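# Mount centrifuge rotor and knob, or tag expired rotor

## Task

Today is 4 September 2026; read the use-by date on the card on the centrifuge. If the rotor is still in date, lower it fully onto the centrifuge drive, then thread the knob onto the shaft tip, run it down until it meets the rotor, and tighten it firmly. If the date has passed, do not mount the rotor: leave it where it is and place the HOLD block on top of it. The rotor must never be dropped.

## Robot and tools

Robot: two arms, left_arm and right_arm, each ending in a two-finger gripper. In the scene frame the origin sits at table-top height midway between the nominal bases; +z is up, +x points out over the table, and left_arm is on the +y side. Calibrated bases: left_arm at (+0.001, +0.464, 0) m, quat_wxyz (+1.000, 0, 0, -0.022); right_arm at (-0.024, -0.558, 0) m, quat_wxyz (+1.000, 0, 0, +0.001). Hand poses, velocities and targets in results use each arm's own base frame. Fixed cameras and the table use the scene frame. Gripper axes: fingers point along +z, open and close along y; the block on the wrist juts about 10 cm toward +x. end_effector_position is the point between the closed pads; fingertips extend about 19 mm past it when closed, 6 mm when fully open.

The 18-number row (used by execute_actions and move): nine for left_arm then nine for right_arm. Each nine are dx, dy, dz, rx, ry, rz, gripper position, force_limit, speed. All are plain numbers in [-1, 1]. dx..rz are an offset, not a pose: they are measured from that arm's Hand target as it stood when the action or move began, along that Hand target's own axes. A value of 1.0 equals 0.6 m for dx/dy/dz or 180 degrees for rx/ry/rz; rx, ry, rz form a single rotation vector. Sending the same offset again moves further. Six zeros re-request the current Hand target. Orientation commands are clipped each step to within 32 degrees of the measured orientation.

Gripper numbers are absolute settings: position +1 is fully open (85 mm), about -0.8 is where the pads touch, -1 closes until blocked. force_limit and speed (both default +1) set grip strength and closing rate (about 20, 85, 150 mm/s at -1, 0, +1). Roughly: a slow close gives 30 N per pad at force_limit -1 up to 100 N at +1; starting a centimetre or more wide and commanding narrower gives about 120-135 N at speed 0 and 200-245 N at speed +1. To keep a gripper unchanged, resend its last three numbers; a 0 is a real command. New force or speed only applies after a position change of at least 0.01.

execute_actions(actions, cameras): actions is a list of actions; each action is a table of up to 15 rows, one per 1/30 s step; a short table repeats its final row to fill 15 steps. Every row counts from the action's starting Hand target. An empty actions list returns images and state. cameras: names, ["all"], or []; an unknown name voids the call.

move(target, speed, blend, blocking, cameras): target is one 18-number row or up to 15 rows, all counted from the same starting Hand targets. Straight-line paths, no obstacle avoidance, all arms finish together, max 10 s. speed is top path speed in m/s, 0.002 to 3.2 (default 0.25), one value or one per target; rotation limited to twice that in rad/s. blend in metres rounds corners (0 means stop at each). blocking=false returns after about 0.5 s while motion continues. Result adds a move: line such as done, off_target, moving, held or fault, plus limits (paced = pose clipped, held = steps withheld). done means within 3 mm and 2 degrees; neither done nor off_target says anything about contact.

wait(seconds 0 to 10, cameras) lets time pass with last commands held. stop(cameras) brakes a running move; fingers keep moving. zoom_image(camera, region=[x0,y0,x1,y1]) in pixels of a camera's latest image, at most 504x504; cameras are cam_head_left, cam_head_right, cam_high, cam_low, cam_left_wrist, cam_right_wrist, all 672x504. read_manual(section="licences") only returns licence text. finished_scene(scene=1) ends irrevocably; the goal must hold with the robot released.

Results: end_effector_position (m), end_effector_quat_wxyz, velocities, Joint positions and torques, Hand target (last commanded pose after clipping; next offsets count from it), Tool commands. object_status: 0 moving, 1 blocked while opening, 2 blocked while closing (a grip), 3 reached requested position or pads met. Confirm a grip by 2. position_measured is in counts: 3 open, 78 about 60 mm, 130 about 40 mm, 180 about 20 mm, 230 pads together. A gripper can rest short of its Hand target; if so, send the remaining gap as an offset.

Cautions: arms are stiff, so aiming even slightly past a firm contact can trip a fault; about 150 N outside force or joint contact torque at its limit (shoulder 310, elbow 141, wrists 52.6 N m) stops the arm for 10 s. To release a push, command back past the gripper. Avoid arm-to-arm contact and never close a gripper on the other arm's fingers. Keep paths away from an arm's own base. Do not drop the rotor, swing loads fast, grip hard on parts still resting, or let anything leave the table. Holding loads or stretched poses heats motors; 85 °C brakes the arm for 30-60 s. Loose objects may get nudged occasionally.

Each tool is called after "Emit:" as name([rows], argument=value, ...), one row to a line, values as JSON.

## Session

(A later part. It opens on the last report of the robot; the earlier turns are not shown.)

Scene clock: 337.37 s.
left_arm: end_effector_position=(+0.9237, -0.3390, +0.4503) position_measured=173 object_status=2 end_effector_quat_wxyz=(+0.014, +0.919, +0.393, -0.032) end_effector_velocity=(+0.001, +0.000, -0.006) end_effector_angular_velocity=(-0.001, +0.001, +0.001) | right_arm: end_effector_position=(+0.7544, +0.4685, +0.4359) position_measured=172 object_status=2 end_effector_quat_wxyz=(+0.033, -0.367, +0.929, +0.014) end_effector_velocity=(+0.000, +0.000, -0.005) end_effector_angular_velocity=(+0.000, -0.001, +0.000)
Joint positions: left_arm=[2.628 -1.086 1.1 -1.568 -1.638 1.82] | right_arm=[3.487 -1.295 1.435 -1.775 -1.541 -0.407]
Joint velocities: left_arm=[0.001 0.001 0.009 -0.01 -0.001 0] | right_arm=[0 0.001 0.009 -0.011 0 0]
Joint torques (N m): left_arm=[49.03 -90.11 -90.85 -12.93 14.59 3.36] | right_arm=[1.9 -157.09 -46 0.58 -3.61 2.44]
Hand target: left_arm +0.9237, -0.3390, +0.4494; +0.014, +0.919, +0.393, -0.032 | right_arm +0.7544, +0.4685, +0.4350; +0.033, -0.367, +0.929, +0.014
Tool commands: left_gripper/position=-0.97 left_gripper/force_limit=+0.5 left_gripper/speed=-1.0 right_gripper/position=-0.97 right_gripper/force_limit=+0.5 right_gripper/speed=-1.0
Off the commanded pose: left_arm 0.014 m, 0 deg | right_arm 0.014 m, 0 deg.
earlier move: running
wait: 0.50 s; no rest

Emit:
wait(seconds=2, cameras=["cam_head_left", "cam_head_right", "cam_low", "cam_high"])

Scene clock: 339.67 s.
left_arm: end_effector_position=(+0.9237, -0.3390, +0.4370) position_measured=173 object_status=2 end_effector_quat_wxyz=(+0.014, +0.919, +0.393, -0.032) | right_arm: end_effector_position=(+0.7544, +0.4686, +0.4226) position_measured=172 object_status=2 end_effector_quat_wxyz=(+0.033, -0.367, +0.929, +0.014)
Joint positions: left_arm=[2.628 -1.085 1.122 -1.591 -1.638 1.82] | right_arm=[3.487 -1.292 1.454 -1.797 -1.541 -0.407]
Joint torques (N m): left_arm=[47.78 -81.89 -88.98 -13.79 15.31 2.73] | right_arm=[2.71 -155.9 -45.74 0.81 -3.91 2.44]
Hand target: left_arm +0.9237, -0.3390, +0.4368; +0.014, +0.919, +0.393, -0.032 | right_arm +0.7544, +0.4686, +0.4224; +0.033, -0.367, +0.929, +0.014
Tool commands: left_gripper/position=-0.97 left_gripper/force_limit=+0.5 left_gripper/speed=-1.0 right_gripper/position=-0.97 right_gripper/force_limit=+0.5 right_gripper/speed=-1.0
Off the commanded pose: left_arm 0.000 m, 0 deg | right_arm 0.000 m, 0 deg.
earlier move: done
wait: 1.83 of 2 s (the move ended)
Images, in order (width x height): cam_head_left 672x504, cam_head_right 672x504, cam_high 672x504, cam_low 672x504.

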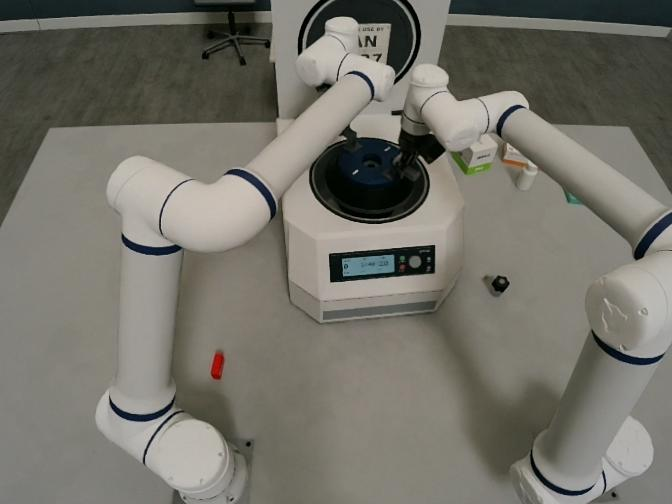

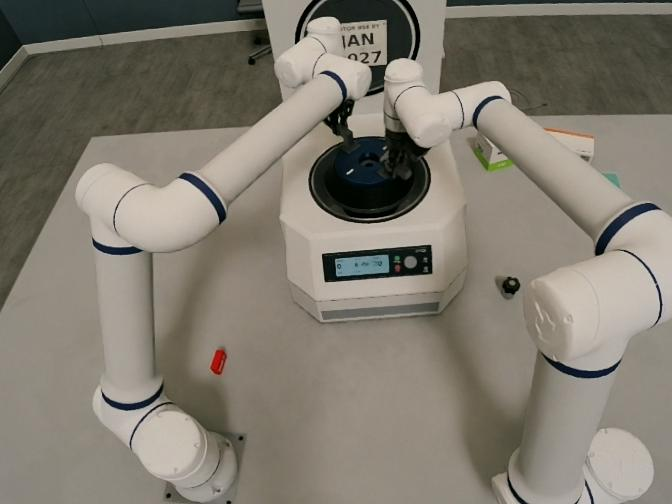

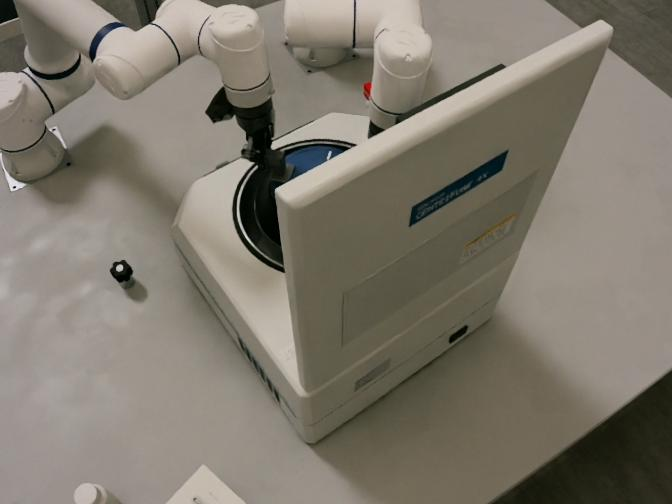

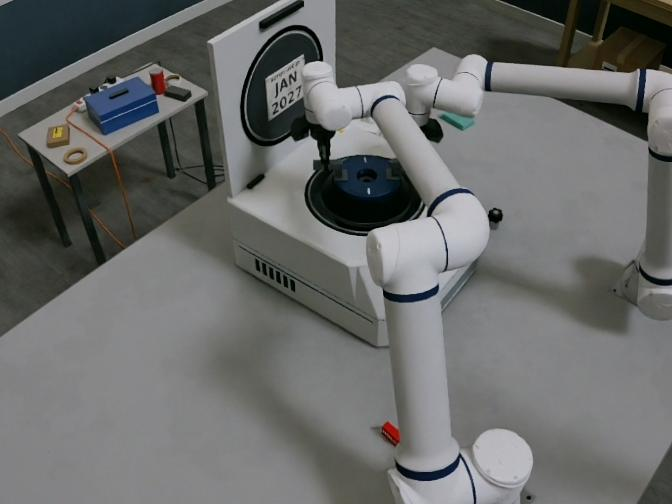

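Emit:
move(target=[0.00465,0,0.066504,0,0,0,-0.97,0.5,-1,0.00465,0,0.066504,0,0,0,-0.97,0.5,-1], speed=0.01, cameras=["cam_head_left", "cam_low", "cam_left_wrist", "cam_right_wrist"])

Scene clock: 345.53 s.
left_arm: end_effector_position=(+0.9238, -0.3390, +0.3970) position_measured=173 object_status=2 end_effector_quat_wxyz=(+0.014, +0.919, +0.393, -0.032) | right_arm: end_effector_position=(+0.7544, +0.4686, +0.3826) position_measured=172 object_status=2 end_effector_quat_wxyz=(+0.033, -0.367, +0.929, +0.014)
Joint positions: left_arm=[2.628 -1.08 1.184 -1.659 -1.638 1.82] | right_arm=[3.487 -1.279 1.509 -1.865 -1.541 -0.407]
Joint torques (N m): left_arm=[44.6 -79.23 -82.07 -12.14 14.54 2.72] | right_arm=[2.31 -158.02 -41.07 1.24 -3.65 2.72]
Hand target: left_arm +0.9238, -0.3390, +0.3968; +0.014, +0.919, +0.393, -0.032 | right_arm +0.7544, +0.4686, +0.3824; +0.033, -0.367, +0.929, +0.014
Off the commanded pose: left_arm 0.000 m, 0 deg | right_arm 0.000 m, 0 deg.
move: done
Images, in order (width x height): cam_head_left 672x504, cam_low 672x504, cam_left_wrist 672x504, cam_right_wrist 672x504.

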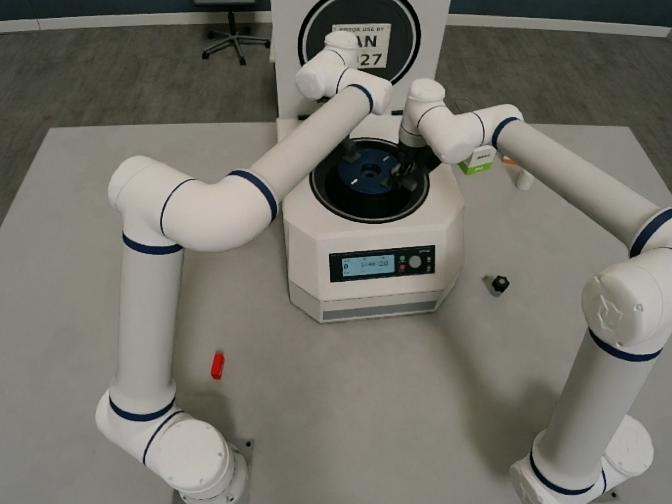

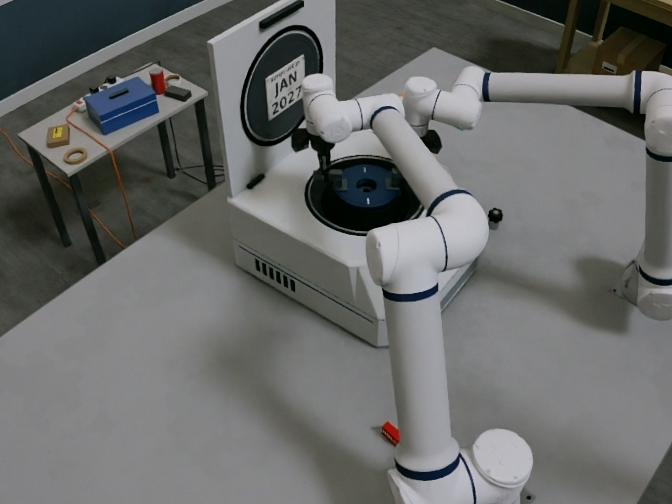

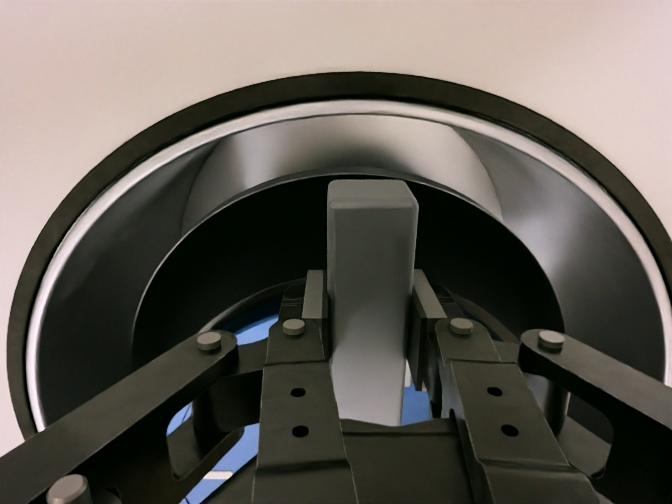

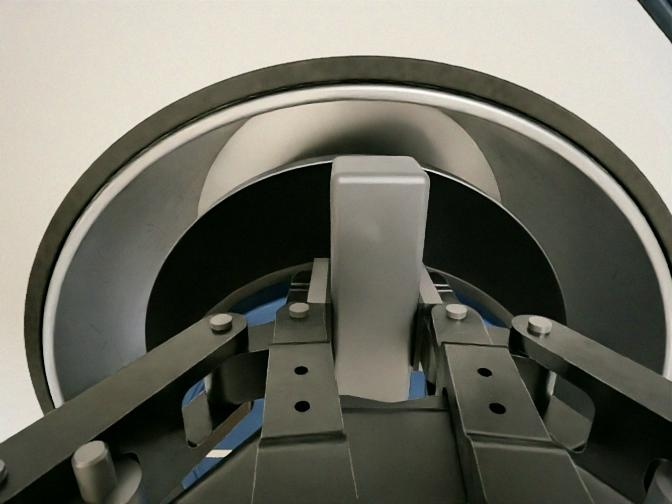

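Emit:
zoom_image(camera="cam_head_left", region=[330, 130, 420, 210])

Emit:
zoom_image(camera="cam_low", region=[320, 145, 420, 235])

Scaled by 5.600 from the camera's 672x504 image, which has a finer 960x720 frame.

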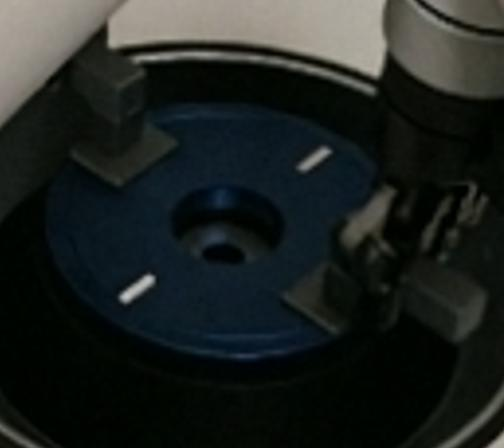

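Scaled by 5.040 from the camera's 672x504 image, which has a finer 960x720 frame.

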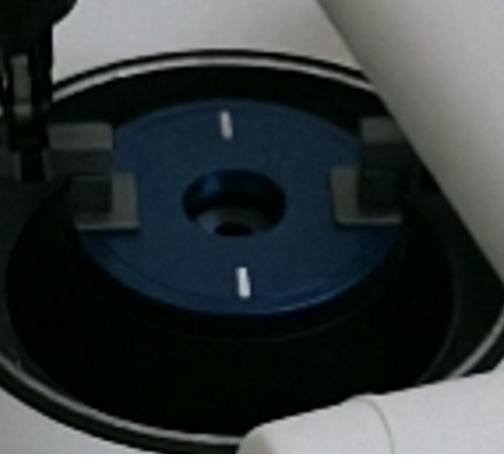

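Emit:
move(target=[0.001163,0,0.016626,0,0,0,-0.97,0.5,-1,0.001163,0,0.016626,0,0,0,-0.97,0.5,-1], speed=0.01, cameras=["cam_head_left", "cam_low"])

Emit:
zoom_image(camera="cam_head_left", region=[350, 150, 400, 190])

Emit:
zoom_image(camera="cam_low", region=[345, 165, 395, 205])

Scene clock: 350.40 s.
left_arm: end_effector_position=(+0.9238, -0.3390, +0.3870) position_measured=173 object_status=2 end_effector_quat_wxyz=(+0.014, +0.919, +0.393, -0.032) end_effector_velocity=(+0.001, +0.000, +0.000) end_effector_angular_velocity=(-0.002, -0.004, -0.001) | right_arm: end_effector_position=(+0.7544, +0.4687, +0.3726) position_measured=172 object_status=2 end_effector_quat_wxyz=(+0.033, -0.367, +0.929, +0.014)
Joint positions: left_arm=[2.628 -1.078 1.199 -1.675 -1.638 1.82] | right_arm=[3.487 -1.275 1.522 -1.881 -1.541 -0.407]
Joint velocities: left_arm=[0 -0.001 0.001 -0.005 0 0.001] | right_arm=[within noise]
Joint torques (N m): left_arm=[41.11 -77.37 -80.86 -13.06 13.16 2.83] | right_arm=[0.86 -155.91 -40.75 1.92 -3.78 2.52]
Hand target: left_arm +0.9238, -0.3390, +0.3868; +0.014, +0.919, +0.393, -0.032 | right_arm +0.7544, +0.4687, +0.3724; +0.033, -0.367, +0.929, +0.014
Off the commanded pose: left_arm 0.000 m, 0 deg | right_arm 0.000 m, 0 deg.
move: done
Images, in order (width x height): cam_head_left 672x504, cam_low 672x504.

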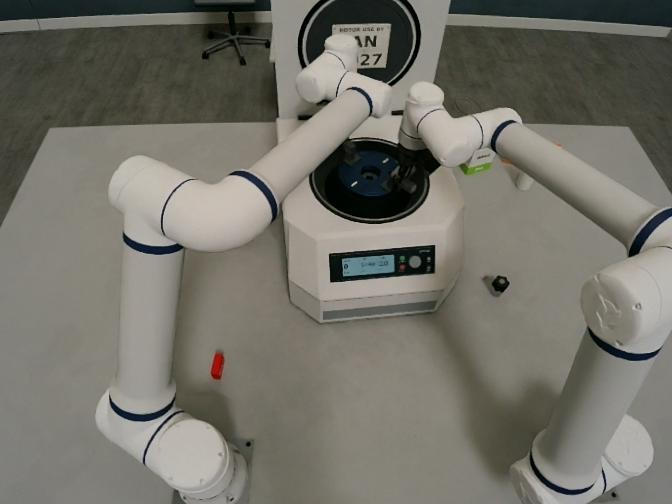

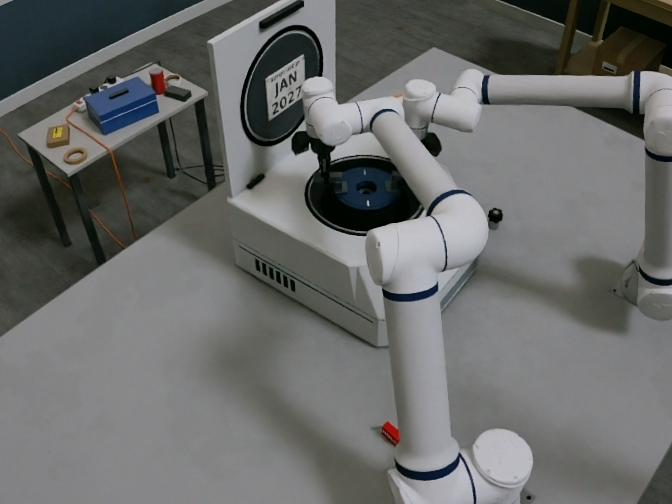

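Scaled by 10.080 from the camera's 672x504 image, which has a finer 960x720 frame.

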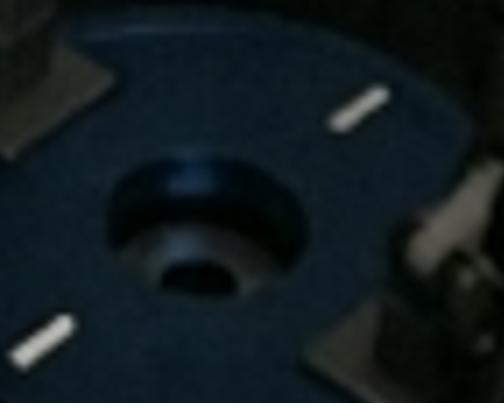

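Scaled by 10.080 from the camera's 672x504 image, which has a finer 960x720 frame.

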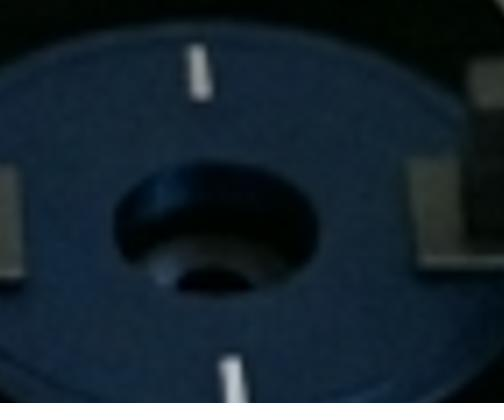

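Emit:
move(target=[0.001163,0,0.016626,0,0,0,-0.97,0.5,-1,0.001163,0,0.016626,0,0,0,-0.97,0.5,-1], speed=0.01, cameras=["cam_head_left", "cam_low"])

Emit:
zoom_image(camera="cam_head_left", region=[350, 150, 400, 190])

Emit:
zoom_image(camera="cam_low", region=[345, 165, 395, 205])

Scene clock: 352.33 s.
left_arm: end_effector_position=(+0.9238, -0.3390, +0.3770) position_measured=173 object_status=2 end_effector_quat_wxyz=(+0.014, +0.919, +0.393, -0.032) | right_arm: end_effector_position=(+0.7544, +0.4687, +0.3626) position_measured=172 object_status=2 end_effector_quat_wxyz=(+0.033, -0.367, +0.929, +0.014)
Joint positions: left_arm=[2.628 -1.076 1.213 -1.692 -1.638 1.82] | right_arm=[3.487 -1.271 1.534 -1.898 -1.541 -0.407]
Joint torques (N m): left_arm=[42.53 -78.86 -81.75 -12.49 12.69 2.85] | right_arm=[1.73 -157.9 -39.33 1.89 -4.09 2.71]
Hand target: left_arm +0.9238, -0.3390, +0.3768; +0.014, +0.919, +0.393, -0.032 | right_arm +0.7544, +0.4687, +0.3624; +0.033, -0.367, +0.929, +0.014
Off the commanded pose: left_arm 0.000 m, 0 deg | right_arm 0.000 m, 0 deg.
move: done
Images, in order (width x height): cam_head_left 672x504, cam_low 672x504.

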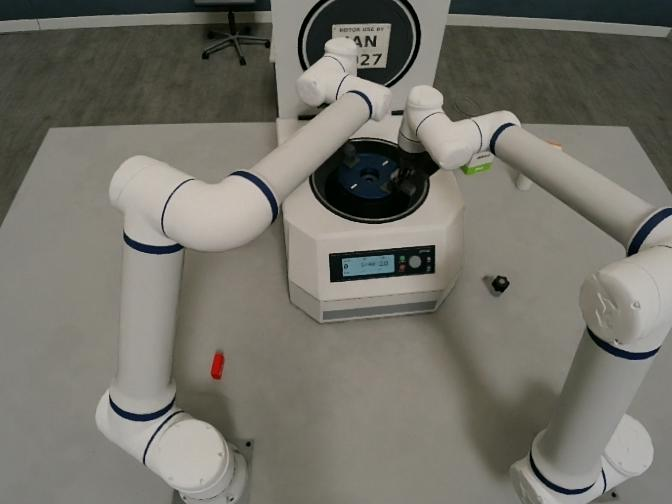

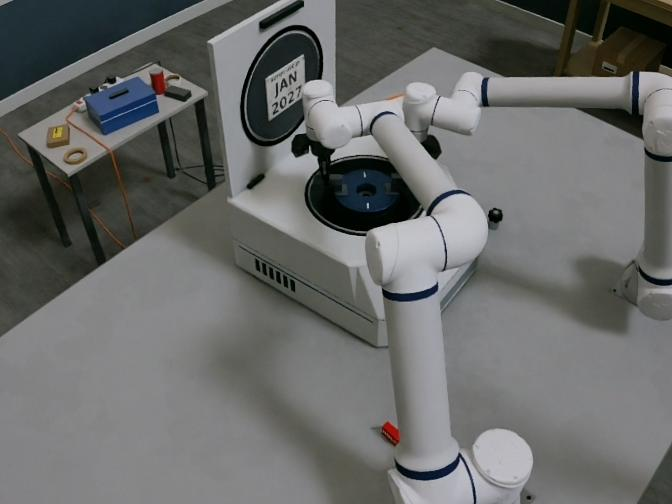

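Scaled by 10.080 from the camera's 672x504 image, which has a finer 960x720 frame.

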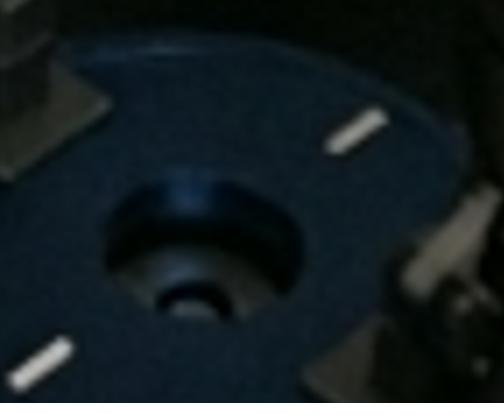

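Scaled by 10.080 from the camera's 672x504 image, which has a finer 960x720 frame.

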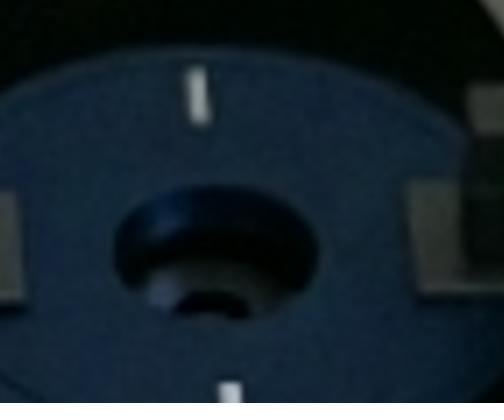

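Emit:
move(target=[0.00093,0,0.013301,0,0,0,-0.97,0.5,-1,0.00093,0,0.013301,0,0,0,-0.97,0.5,-1], speed=0.01, cameras=["cam_head_left", "cam_low"])

Emit:
zoom_image(camera="cam_head_left", region=[350, 155, 400, 195])

Emit:
zoom_image(camera="cam_low", region=[345, 170, 395, 210])

Scene clock: 354.23 s.
left_arm: end_effector_position=(+0.9238, -0.3390, +0.3690) position_measured=173 object_status=2 end_effector_quat_wxyz=(+0.014, +0.919, +0.393, -0.032) | right_arm: end_effector_position=(+0.7544, +0.4687, +0.3546) position_measured=172 object_status=2 end_effector_quat_wxyz=(+0.033, -0.367, +0.929, +0.014)
Joint positions: left_arm=[2.628 -1.074 1.224 -1.705 -1.638 1.82] | right_arm=[3.487 -1.268 1.544 -1.912 -1.541 -0.407]
Joint torques (N m): left_arm=[39.57 -75.91 -81.69 -10.86 11.73 2.85] | right_arm=[0.53 -155.7 -38.1 1.67 -4.05 2.67]
Hand target: left_arm +0.9238, -0.3390, +0.3688; +0.014, +0.919, +0.393, -0.032 | right_arm +0.7544, +0.4687, +0.3544; +0.033, -0.367, +0.929, +0.014
Off the commanded pose: left_arm 0.000 m, 0 deg | right_arm 0.000 m, 0 deg.
move: done
Images, in order (width x height): cam_head_left 672x504, cam_low 672x504.

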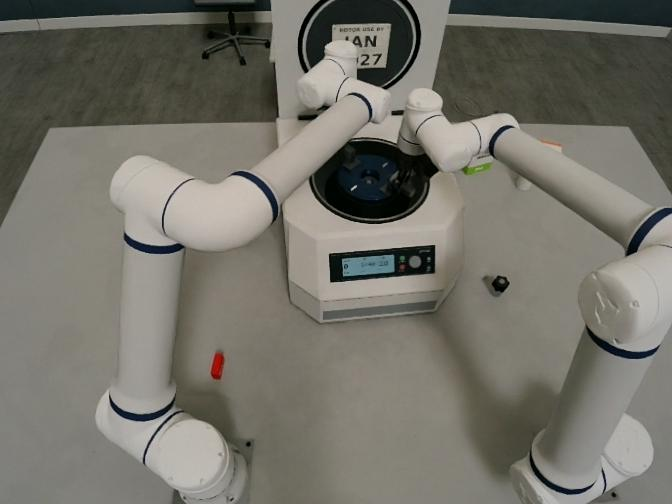

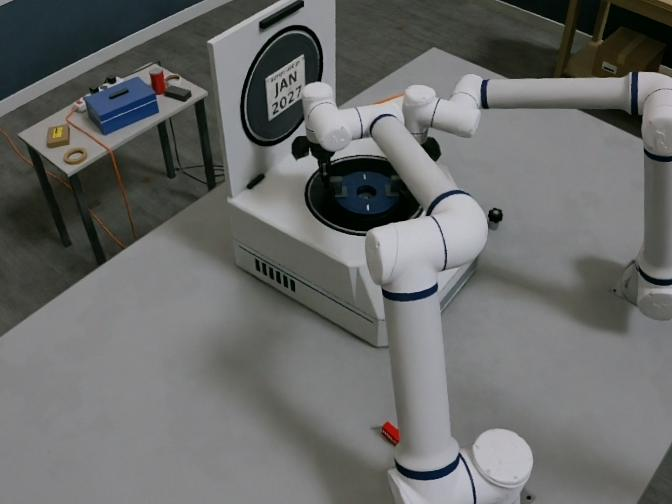

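Scaled by 10.080 from the camera's 672x504 image, which has a finer 960x720 frame.

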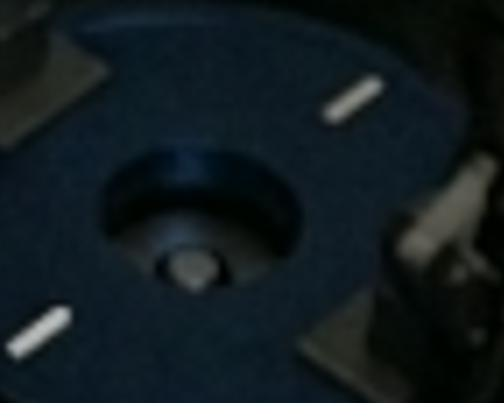

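Scaled by 10.080 from the camera's 672x504 image, which has a finer 960x720 frame.

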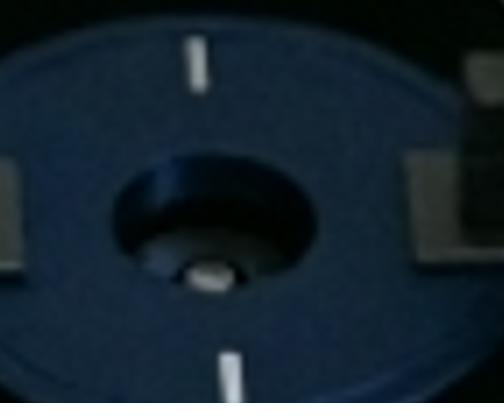

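Emit:
move(target=[0.000698,0,0.009976,0,0,0,-0.97,0.5,-1,0.000698,0,0.009976,0,0,0,-0.97,0.5,-1], speed=0.008, cameras=["cam_head_left", "cam_low"])

Emit:
zoom_image(camera="cam_low", region=[345, 170, 395, 210])

Scene clock: 355.93 s.
left_arm: end_effector_position=(+0.9238, -0.3390, +0.3630) position_measured=173 object_status=2 end_effector_quat_wxyz=(+0.014, +0.919, +0.393, -0.032) end_effector_velocity=(+0.001, +0.001, -0.002) end_effector_angular_velocity=(-0.002, -0.001, +0.001) | right_arm: end_effector_position=(+0.7544, +0.4687, +0.3486) position_measured=172 object_status=2 end_effector_quat_wxyz=(+0.033, -0.367, +0.929, +0.014)
Joint positions: left_arm=[2.628 -1.072 1.233 -1.715 -1.638 1.82] | right_arm=[3.487 -1.265 1.551 -1.922 -1.541 -0.407]
Joint velocities: left_arm=[0.001 0.001 0.002 -0.005 -0.001 0.001] | right_arm=[within noise]
Joint torques (N m): left_arm=[40.45 -77.86 -81.56 -11.18 11.63 3.24] | right_arm=[1.49 -156.37 -37.36 2.05 -4.01 2.84]
Hand target: left_arm +0.9238, -0.3390, +0.3628; +0.014, +0.919, +0.393, -0.032 | right_arm +0.7544, +0.4687, +0.3484; +0.033, -0.367, +0.929, +0.014
Off the commanded pose: left_arm 0.000 m, 0 deg | right_arm 0.000 m, 0 deg.
move: done
Images, in order (width x height): cam_head_left 672x504, cam_low 672x504.

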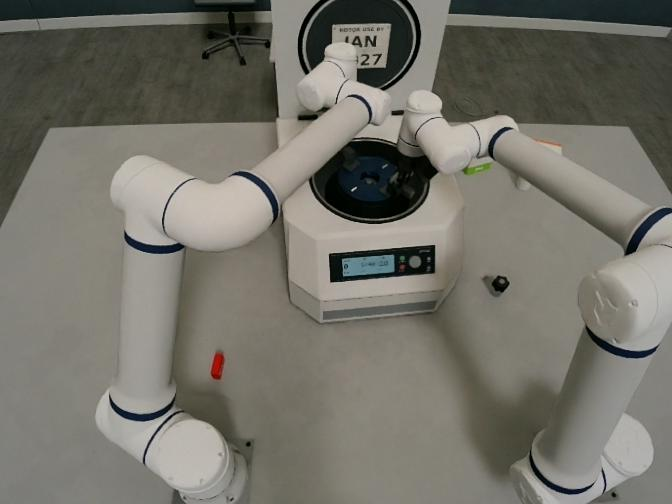

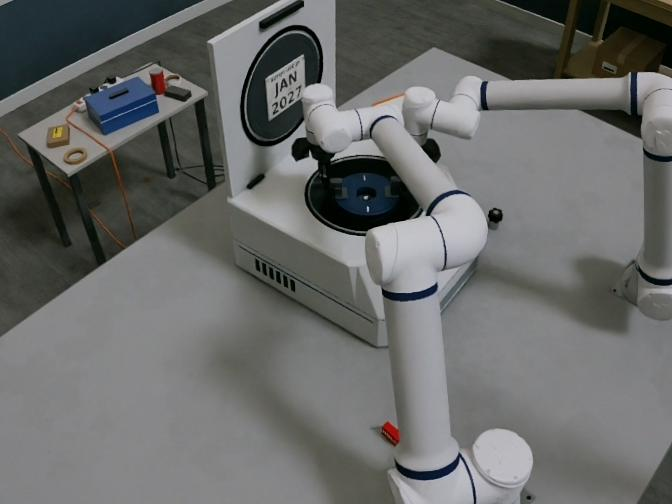

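Scaled by 10.080 from the camera's 672x504 image, which has a finer 960x720 frame.

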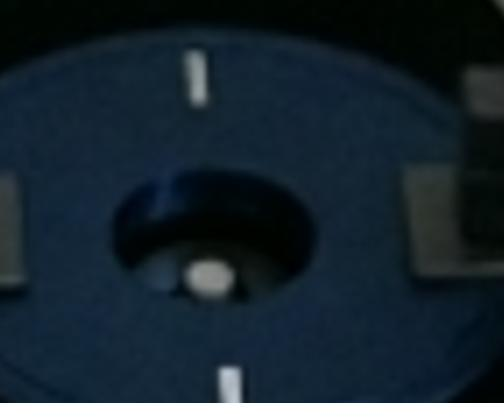

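Emit:
move(target=[0.00035,0,0.004988,0,0,0,-0.97,0.5,-1,0.00035,0,0.004988,0,0,0,-0.97,0.5,-1], speed=0.01)

Emit:
move(target=[0.000232,0,0.003325,0,0,0,-0.97,0.5,-1,0.000232,0,0.003325,0,0,0,-0.97,0.5,-1], speed=0.01)

Scene clock: 357.37 s.
left_arm: end_effector_position=(+0.9238, -0.3390, +0.3600) position_measured=173 object_status=2 end_effector_quat_wxyz=(+0.014, +0.919, +0.393, -0.032) | right_arm: end_effector_position=(+0.7544, +0.4687, +0.3456) position_measured=172 object_status=2 end_effector_quat_wxyz=(+0.033, -0.367, +0.929, +0.014)
Joint positions: left_arm=[2.628 -1.071 1.237 -1.72 -1.638 1.82] | right_arm=[3.487 -1.263 1.555 -1.927 -1.541 -0.407]
Joint torques (N m): left_arm=[38.51 -77.8 -83.18 -11.72 11.27 2.66] | right_arm=[1.24 -154.72 -36.4 2.37 -4.06 2.69]
Hand target: left_arm +0.9238, -0.3390, +0.3598; +0.014, +0.919, +0.393, -0.032 | right_arm +0.7544, +0.4687, +0.3454; +0.033, -0.367, +0.929, +0.014
Off the commanded pose: left_arm 0.000 m, 0 deg | right_arm 0.000 m, 0 deg.
move: done

Scene clock: 358.07 s.
left_arm: end_effector_position=(+0.9238, -0.3390, +0.3579) position_measured=173 object_status=2 end_effector_quat_wxyz=(+0.014, +0.919, +0.393, -0.032) | right_arm: end_effector_position=(+0.7544, +0.4687, +0.3435) position_measured=172 object_status=2 end_effector_quat_wxyz=(+0.033, -0.367, +0.929, +0.014)
Joint positions: left_arm=[2.628 -1.071 1.239 -1.723 -1.638 1.82] | right_arm=[3.487 -1.262 1.558 -1.93 -1.541 -0.407]
Joint torques (N m): left_arm=[39.68 -78.37 -79.23 -10.87 11.03 2.9] | right_arm=[1.67 -154.92 -36.75 2 -4.25 2.64]
Hand target: left_arm +0.9238, -0.3390, +0.3578; +0.014, +0.919, +0.393, -0.032 | right_arm +0.7544, +0.4687, +0.3434; +0.033, -0.367, +0.929, +0.014
Off the commanded pose: left_arm 0.000 m, 0 deg | right_arm 0.000 m, 0 deg.
move: done

Emit:
move(target=[0.000232,0,0.003325,0,0,0,-0.97,0.5,-1,0.000232,0,0.003325,0,0,0,-0.97,0.5,-1], speed=0.01)

Emit:
move(target=[0.000174,0,0.002494,0,0,0,-0.97,0.5,-1,0.000174,0,0.002494,0,0,0,-0.97,0.5,-1], speed=0.01)

Scene clock: 359.23 s.
left_arm: end_effector_position=(+0.9238, -0.3390, +0.3559) position_measured=173 object_status=2 end_effector_quat_wxyz=(+0.014, +0.919, +0.393, -0.032) | right_arm: end_effector_position=(+0.7544, +0.4687, +0.3415) position_measured=172 object_status=2 end_effector_quat_wxyz=(+0.033, -0.367, +0.929, +0.014)
Joint positions: left_arm=[2.628 -1.07 1.242 -1.726 -1.638 1.82] | right_arm=[3.487 -1.262 1.56 -1.933 -1.541 -0.407]
Joint torques (N m): left_arm=[39.54 -78.2 -81.34 -11.41 10.78 2.95] | right_arm=[1.75 -155.13 -36 2.41 -4.14 2.82]
Hand target: left_arm +0.9238, -0.3390, +0.3558; +0.014, +0.919, +0.393, -0.032 | right_arm +0.7544, +0.4687, +0.3414; +0.033, -0.367, +0.929, +0.014
Off the commanded pose: left_arm 0.000 m, 0 deg | right_arm 0.000 m, 0 deg.
move: done

Scene clock: 359.93 s.
left_arm: end_effector_position=(+0.9238, -0.3390, +0.3544) position_measured=173 object_status=2 end_effector_quat_wxyz=(+0.014, +0.919, +0.393, -0.032) | right_arm: end_effector_position=(+0.7544, +0.4687, +0.3400) position_measured=172 object_status=2 end_effector_quat_wxyz=(+0.033, -0.367, +0.929, +0.014)
Joint positions: left_arm=[2.628 -1.07 1.244 -1.729 -1.638 1.82] | right_arm=[3.487 -1.261 1.562 -1.936 -1.541 -0.407]
Joint torques (N m): left_arm=[38.77 -78.53 -79.97 -11.16 10.37 2.85] | right_arm=[1.18 -152.32 -35.95 2.62 -4.16 2.5]
Hand target: left_arm +0.9238, -0.3390, +0.3543; +0.014, +0.919, +0.393, -0.032 | right_arm +0.7544, +0.4687, +0.3399; +0.033, -0.367, +0.929, +0.014
Off the commanded pose: left_arm 0.000 m, 0 deg | right_arm 0.000 m, 0 deg.
move: done

Emit:
move(target=[0.000174,0,0.002494,0,0,0,-0.97,0.5,-1,0.000174,0,0.002494,0,0,0,-0.97,0.5,-1], speed=0.01)

Emit:
move(target=[0.000174,0,0.002494,0,0,0,-0.97,0.5,-1,0.000174,0,0.002494,0,0,0,-0.97,0.5,-1], speed=0.01)

Scene clock: 361.30 s.
left_arm: end_effector_position=(+0.9238, -0.3390, +0.3529) position_measured=173 object_status=2 end_effector_quat_wxyz=(+0.014, +0.919, +0.393, -0.032) | right_arm: end_effector_position=(+0.7544, +0.4687, +0.3385) position_measured=172 object_status=2 end_effector_quat_wxyz=(+0.033, -0.367, +0.929, +0.014)
Joint positions: left_arm=[2.628 -1.069 1.246 -1.731 -1.638 1.82] | right_arm=[3.487 -1.26 1.564 -1.939 -1.541 -0.407]
Joint torques (N m): left_arm=[38.99 -79.33 -78.35 -11.02 10.19 2.98] | right_arm=[1.4 -151.21 -36.44 2.62 -4.31 2.62]
Hand target: left_arm +0.9238, -0.3390, +0.3528; +0.014, +0.919, +0.393, -0.032 | right_arm +0.7544, +0.4687, +0.3384; +0.033, -0.367, +0.929, +0.014
Off the commanded pose: left_arm 0.000 m, 0 deg | right_arm 0.000 m, 0 deg.
move: done

Scene clock: 362.00 s.
left_arm: end_effector_position=(+0.9238, -0.3390, +0.3514) position_measured=173 object_status=2 end_effector_quat_wxyz=(+0.014, +0.919, +0.393, -0.032) | right_arm: end_effector_position=(+0.7544, +0.4687, +0.3370) position_measured=172 object_status=2 end_effector_quat_wxyz=(+0.033, -0.367, +0.929, +0.014)
Joint positions: left_arm=[2.628 -1.069 1.248 -1.733 -1.638 1.82] | right_arm=[3.487 -1.259 1.565 -1.941 -1.541 -0.407]
Joint torques (N m): left_arm=[39.11 -77.51 -80.72 -11.1 9.71 2.95] | right_arm=[0.29 -153.42 -35.97 2.47 -4.28 2.66]
Hand target: left_arm +0.9238, -0.3390, +0.3513; +0.014, +0.919, +0.393, -0.032 | right_arm +0.7544, +0.4687, +0.3369; +0.033, -0.367, +0.929, +0.014
Off the commanded pose: left_arm 0.000 m, 0 deg | right_arm 0.000 m, 0 deg.
move: done

Emit:
move(target=[0.000174,0,0.002494,0,0,0,-0.97,0.5,-1,0.000174,0,0.002494,0,0,0,-0.97,0.5,-1], speed=0.01)

Emit:
move(target=[0.000174,0,0.002494,0,0,0,-0.97,0.5,-1,0.000174,0,0.002494,0,0,0,-0.97,0.5,-1], speed=0.01, cameras=["cam_low"])

Emit:
zoom_image(camera="cam_low", region=[345, 170, 395, 210])

Scene clock: 363.97 s.
left_arm: end_effector_position=(+0.9238, -0.3390, +0.3499) position_measured=173 object_status=2 end_effector_quat_wxyz=(+0.014, +0.919, +0.393, -0.032) | right_arm: end_effector_position=(+0.7544, +0.4687, +0.3355) position_measured=172 object_status=2 end_effector_quat_wxyz=(+0.033, -0.367, +0.929, +0.014)
Joint positions: left_arm=[2.628 -1.068 1.25 -1.736 -1.638 1.82] | right_arm=[3.487 -1.259 1.567 -1.944 -1.541 -0.407]
Joint torques (N m): left_arm=[39.7 -78.62 -78.19 -11.42 9.49 2.67] | right_arm=[0.63 -153.19 -36.04 2.18 -4.22 2.76]
Hand target: left_arm +0.9238, -0.3390, +0.3498; +0.014, +0.919, +0.393, -0.032 | right_arm +0.7544, +0.4687, +0.3354; +0.033, -0.367, +0.929, +0.014
Off the commanded pose: left_arm 0.000 m, 0 deg | right_arm 0.000 m, 0 deg.
move: done

Scene clock: 364.67 s.
left_arm: end_effector_position=(+0.9238, -0.3390, +0.3484) position_measured=173 object_status=2 end_effector_quat_wxyz=(+0.014, +0.919, +0.393, -0.032) | right_arm: end_effector_position=(+0.7544, +0.4687, +0.3340) position_measured=172 object_status=2 end_effector_quat_wxyz=(+0.033, -0.367, +0.929, +0.014)
Joint positions: left_arm=[2.628 -1.068 1.252 -1.738 -1.638 1.82] | right_arm=[3.487 -1.258 1.569 -1.946 -1.541 -0.407]
Joint torques (N m): left_arm=[38.66 -79.79 -78.74 -11.29 9.37 2.87] | right_arm=[1.51 -152.94 -35.35 2.24 -4.31 2.86]
Hand target: left_arm +0.9238, -0.3390, +0.3483; +0.014, +0.919, +0.393, -0.032 | right_arm +0.7544, +0.4687, +0.3339; +0.033, -0.367, +0.929, +0.014
Off the commanded pose: left_arm 0.000 m, 0 deg | right_arm 0.000 m, 0 deg.
move: done
Images, in order (width x height): cam_low 672x504.

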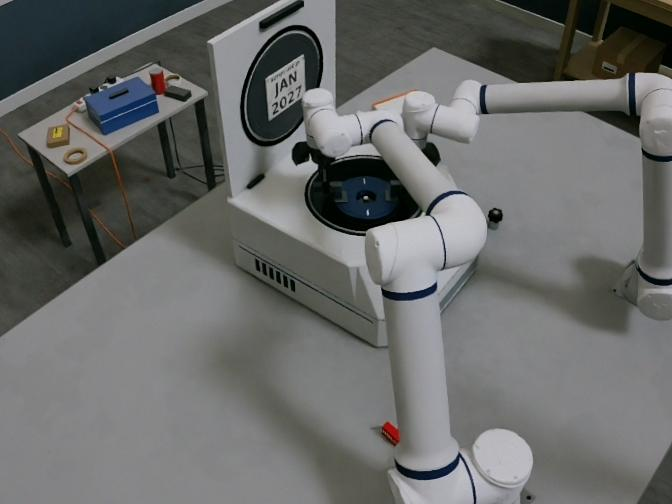

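Scaled by 10.080 from the camera's 672x504 image, which has a finer 960x720 frame.

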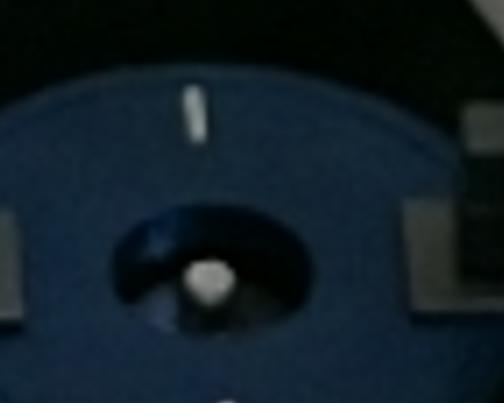

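Emit:
move(target=[0.000174,0,0.002494,0,0,0,-0.97,0.5,-1,0.000174,0,0.002494,0,0,0,-0.97,0.5,-1], speed=0.01)

Scene clock: 366.13 s.
left_arm: end_effector_position=(+0.9238, -0.3390, +0.3469) position_measured=173 object_status=2 end_effector_quat_wxyz=(+0.014, +0.919, +0.393, -0.032) | right_arm: end_effector_position=(+0.7544, +0.4687, +0.3325) position_measured=172 object_status=2 end_effector_quat_wxyz=(+0.033, -0.367, +0.929, +0.014)
Joint positions: left_arm=[2.628 -1.067 1.254 -1.741 -1.638 1.82] | right_arm=[3.487 -1.257 1.571 -1.949 -1.541 -0.407]
Joint torques (N m): left_arm=[39.27 -77.45 -79.19 -11.15 9.11 2.95] | right_arm=[1.22 -154.66 -35.76 2.58 -4.32 3.1]
Hand target: left_arm +0.9238, -0.3390, +0.3468; +0.014, +0.919, +0.393, -0.032 | right_arm +0.7544, +0.4687, +0.3324; +0.033, -0.367, +0.929, +0.014
Off the commanded pose: left_arm 0.000 m, 0 deg | right_arm 0.000 m, 0 deg.
move: done

Emit:
move(target=[0.000174,0,0.002494,0,0,0,-0.97,0.5,-1,0.000174,0,0.002494,0,0,0,-0.97,0.5,-1], speed=0.01)

Scene clock: 367.13 s.
left_arm: end_effector_position=(+0.9238, -0.3390, +0.3454) position_measured=173 object_status=2 end_effector_quat_wxyz=(+0.014, +0.919, +0.393, -0.032) | right_arm: end_effector_position=(+0.7544, +0.4687, +0.3310) position_measured=172 object_status=2 end_effector_quat_wxyz=(+0.033, -0.367, +0.929, +0.014)
Joint positions: left_arm=[2.628 -1.067 1.256 -1.743 -1.638 1.82] | right_arm=[3.487 -1.256 1.572 -1.951 -1.541 -0.407]
Joint torques (N m): left_arm=[39.62 -78.36 -78.65 -11.41 8.65 3.15] | right_arm=[1.35 -153.14 -34.75 2.38 -4.26 2.68]
Hand target: left_arm +0.9238, -0.3390, +0.3453; +0.014, +0.919, +0.393, -0.032 | right_arm +0.7544, +0.4687, +0.3309; +0.033, -0.367, +0.929, +0.014
Off the commanded pose: left_arm 0.000 m, 0 deg | right_arm 0.000 m, 0 deg.
move: done

Emit:
move(target=[0.000174,0,0.002494,0,0,0,-0.97,0.5,-1,0.000174,0,0.002494,0,0,0,-0.97,0.5,-1], speed=0.01)

Scene clock: 368.17 s.
left_arm: end_effector_position=(+0.9238, -0.3390, +0.3439) position_measured=173 object_status=2 end_effector_quat_wxyz=(+0.014, +0.919, +0.393, -0.032) | right_arm: end_effector_position=(+0.7544, +0.4687, +0.3295) position_measured=172 object_status=2 end_effector_quat_wxyz=(+0.033, -0.367, +0.929, +0.014)
Joint positions: left_arm=[2.628 -1.067 1.258 -1.746 -1.638 1.82] | right_arm=[3.487 -1.256 1.574 -1.954 -1.541 -0.406]
Joint torques (N m): left_arm=[38.04 -80.02 -79.11 -11.31 8.16 2.85] | right_arm=[2.73 -154.72 -34.66 2.33 -4.31 2.71]
Hand target: left_arm +0.9238, -0.3390, +0.3438; +0.014, +0.919, +0.393, -0.032 | right_arm +0.7544, +0.4687, +0.3294; +0.033, -0.367, +0.929, +0.014
Off the commanded pose: left_arm 0.000 m, 0 deg | right_arm 0.000 m, 0 deg.
move: done

Emit:
move(target=[0.000116, 0, 0.001663, 0, 0, 0, -0.97, 0.5, -1, 0.000116, 0, 0.001663, 0, 0, 0, -0.97, 0.5, -1], speed=0.01, cameras=["cam_low", "cam_high"])

Scene clock: 373.47 s.
left_arm: end_effector_position=(+0.9238, -0.3390, +0.3429) position_measured=173 object_status=2 end_effector_quat_wxyz=(+0.014, +0.919, +0.393, -0.032) | right_arm: end_effector_position=(+0.7544, +0.4687, +0.3284) position_measured=172 object_status=2 end_effector_quat_wxyz=(+0.033, -0.367, +0.929, +0.014)
Joint positions: left_arm=[2.628 -1.066 1.259 -1.747 -1.638 1.82] | right_arm=[3.487 -1.255 1.575 -1.955 -1.541 -0.406]
Joint torques (N m): left_arm=[37.18 -77.95 -79.28 -10.72 7.93 3.07] | right_arm=[2.69 -153.39 -35.16 2.44 -4.41 2.62]
Hand target: left_arm +0.9238, -0.3390, +0.3428; +0.014, +0.919, +0.393, -0.032 | right_arm +0.7544, +0.4687, +0.3284; +0.033, -0.367, +0.929, +0.014
Off the commanded pose: left_arm 0.000 m, 0 deg | right_arm 0.000 m, 0 deg.
move: done
Images, in order (width x height): cam_high 672x504, cam_low 672x504.

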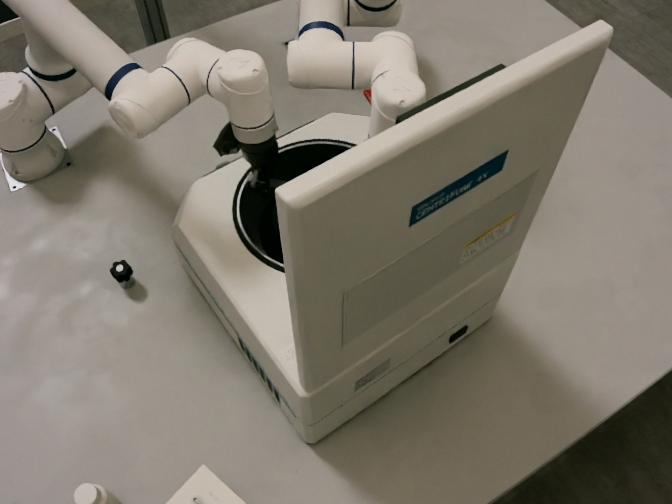

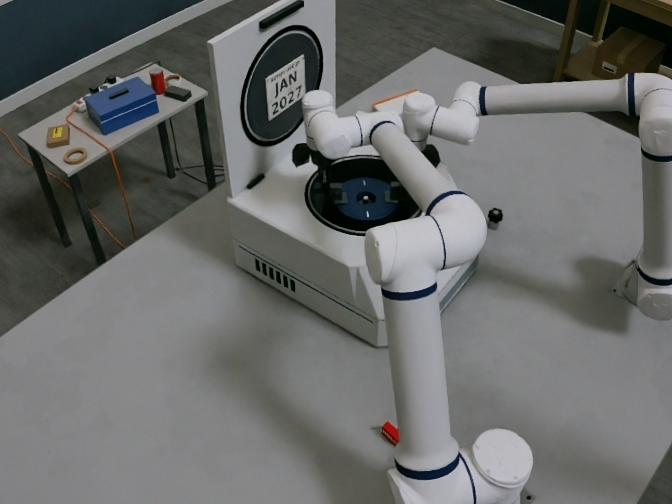

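Emit:
move(target=[0.000116, 0, 0.001663, 0, 0, 0, -0.97, 0.5, -1, 0.000116, 0, 0.001663, 0, 0, 0, -0.97, 0.5, -1], speed=0.01)

Emit:
move(target=[0.000116, 0, 0.001663, 0, 0, 0, -0.97, 0.5, -1, 0.000116, 0, 0.001663, 0, 0, 0, -0.97, 0.5, -1], speed=0.01)

Scene clock: 375.17 s.
left_arm: end_effector_position=(+0.9238, -0.3390, +0.3419) position_measured=173 object_status=2 end_effector_quat_wxyz=(+0.014, +0.919, +0.393, -0.032) | right_arm: end_effector_position=(+0.7544, +0.4687, +0.3274) position_measured=172 object_status=2 end_effector_quat_wxyz=(+0.033, -0.367, +0.929, +0.014)
Joint positions: left_arm=[2.628 -1.066 1.26 -1.749 -1.638 1.82] | right_arm=[3.487 -1.255 1.576 -1.957 -1.541 -0.406]
Joint torques (N m): left_arm=[38.16 -79.82 -79.04 -11.13 8.23 2.81] | right_arm=[2.03 -154.29 -35.97 2.37 -4.05 2.25]
Hand target: left_arm +0.9238, -0.3390, +0.3418; +0.014, +0.919, +0.393, -0.032 | right_arm +0.7544, +0.4687, +0.3274; +0.033, -0.367, +0.929, +0.014
Off the commanded pose: left_arm 0.000 m, 0 deg | right_arm 0.000 m, 0 deg.
move: done

Scene clock: 375.87 s.
left_arm: end_effector_position=(+0.9238, -0.3390, +0.3410) position_measured=173 object_status=2 end_effector_quat_wxyz=(+0.014, +0.919, +0.393, -0.032) | right_arm: end_effector_position=(+0.7544, +0.4687, +0.3266) position_measured=172 object_status=2 end_effector_quat_wxyz=(+0.033, -0.367, +0.929, +0.014)
Joint positions: left_arm=[2.628 -1.066 1.262 -1.75 -1.638 1.82] | right_arm=[3.487 -1.254 1.578 -1.959 -1.541 -0.406]
Joint torques (N m): left_arm=[37.51 -69.66 -68.33 -10.11 8.08 2.72] | right_arm=[0.48 -130.62 -27.3 2.43 -4.41 2.52]
Hand target: left_arm +0.9238, -0.3390, +0.3408; +0.014, +0.919, +0.393, -0.032 | right_arm +0.7544, +0.4687, +0.3264; +0.033, -0.367, +0.929, +0.014
Off the commanded pose: left_arm 0.000 m, 0 deg | right_arm 0.000 m, 0 deg.
move: done


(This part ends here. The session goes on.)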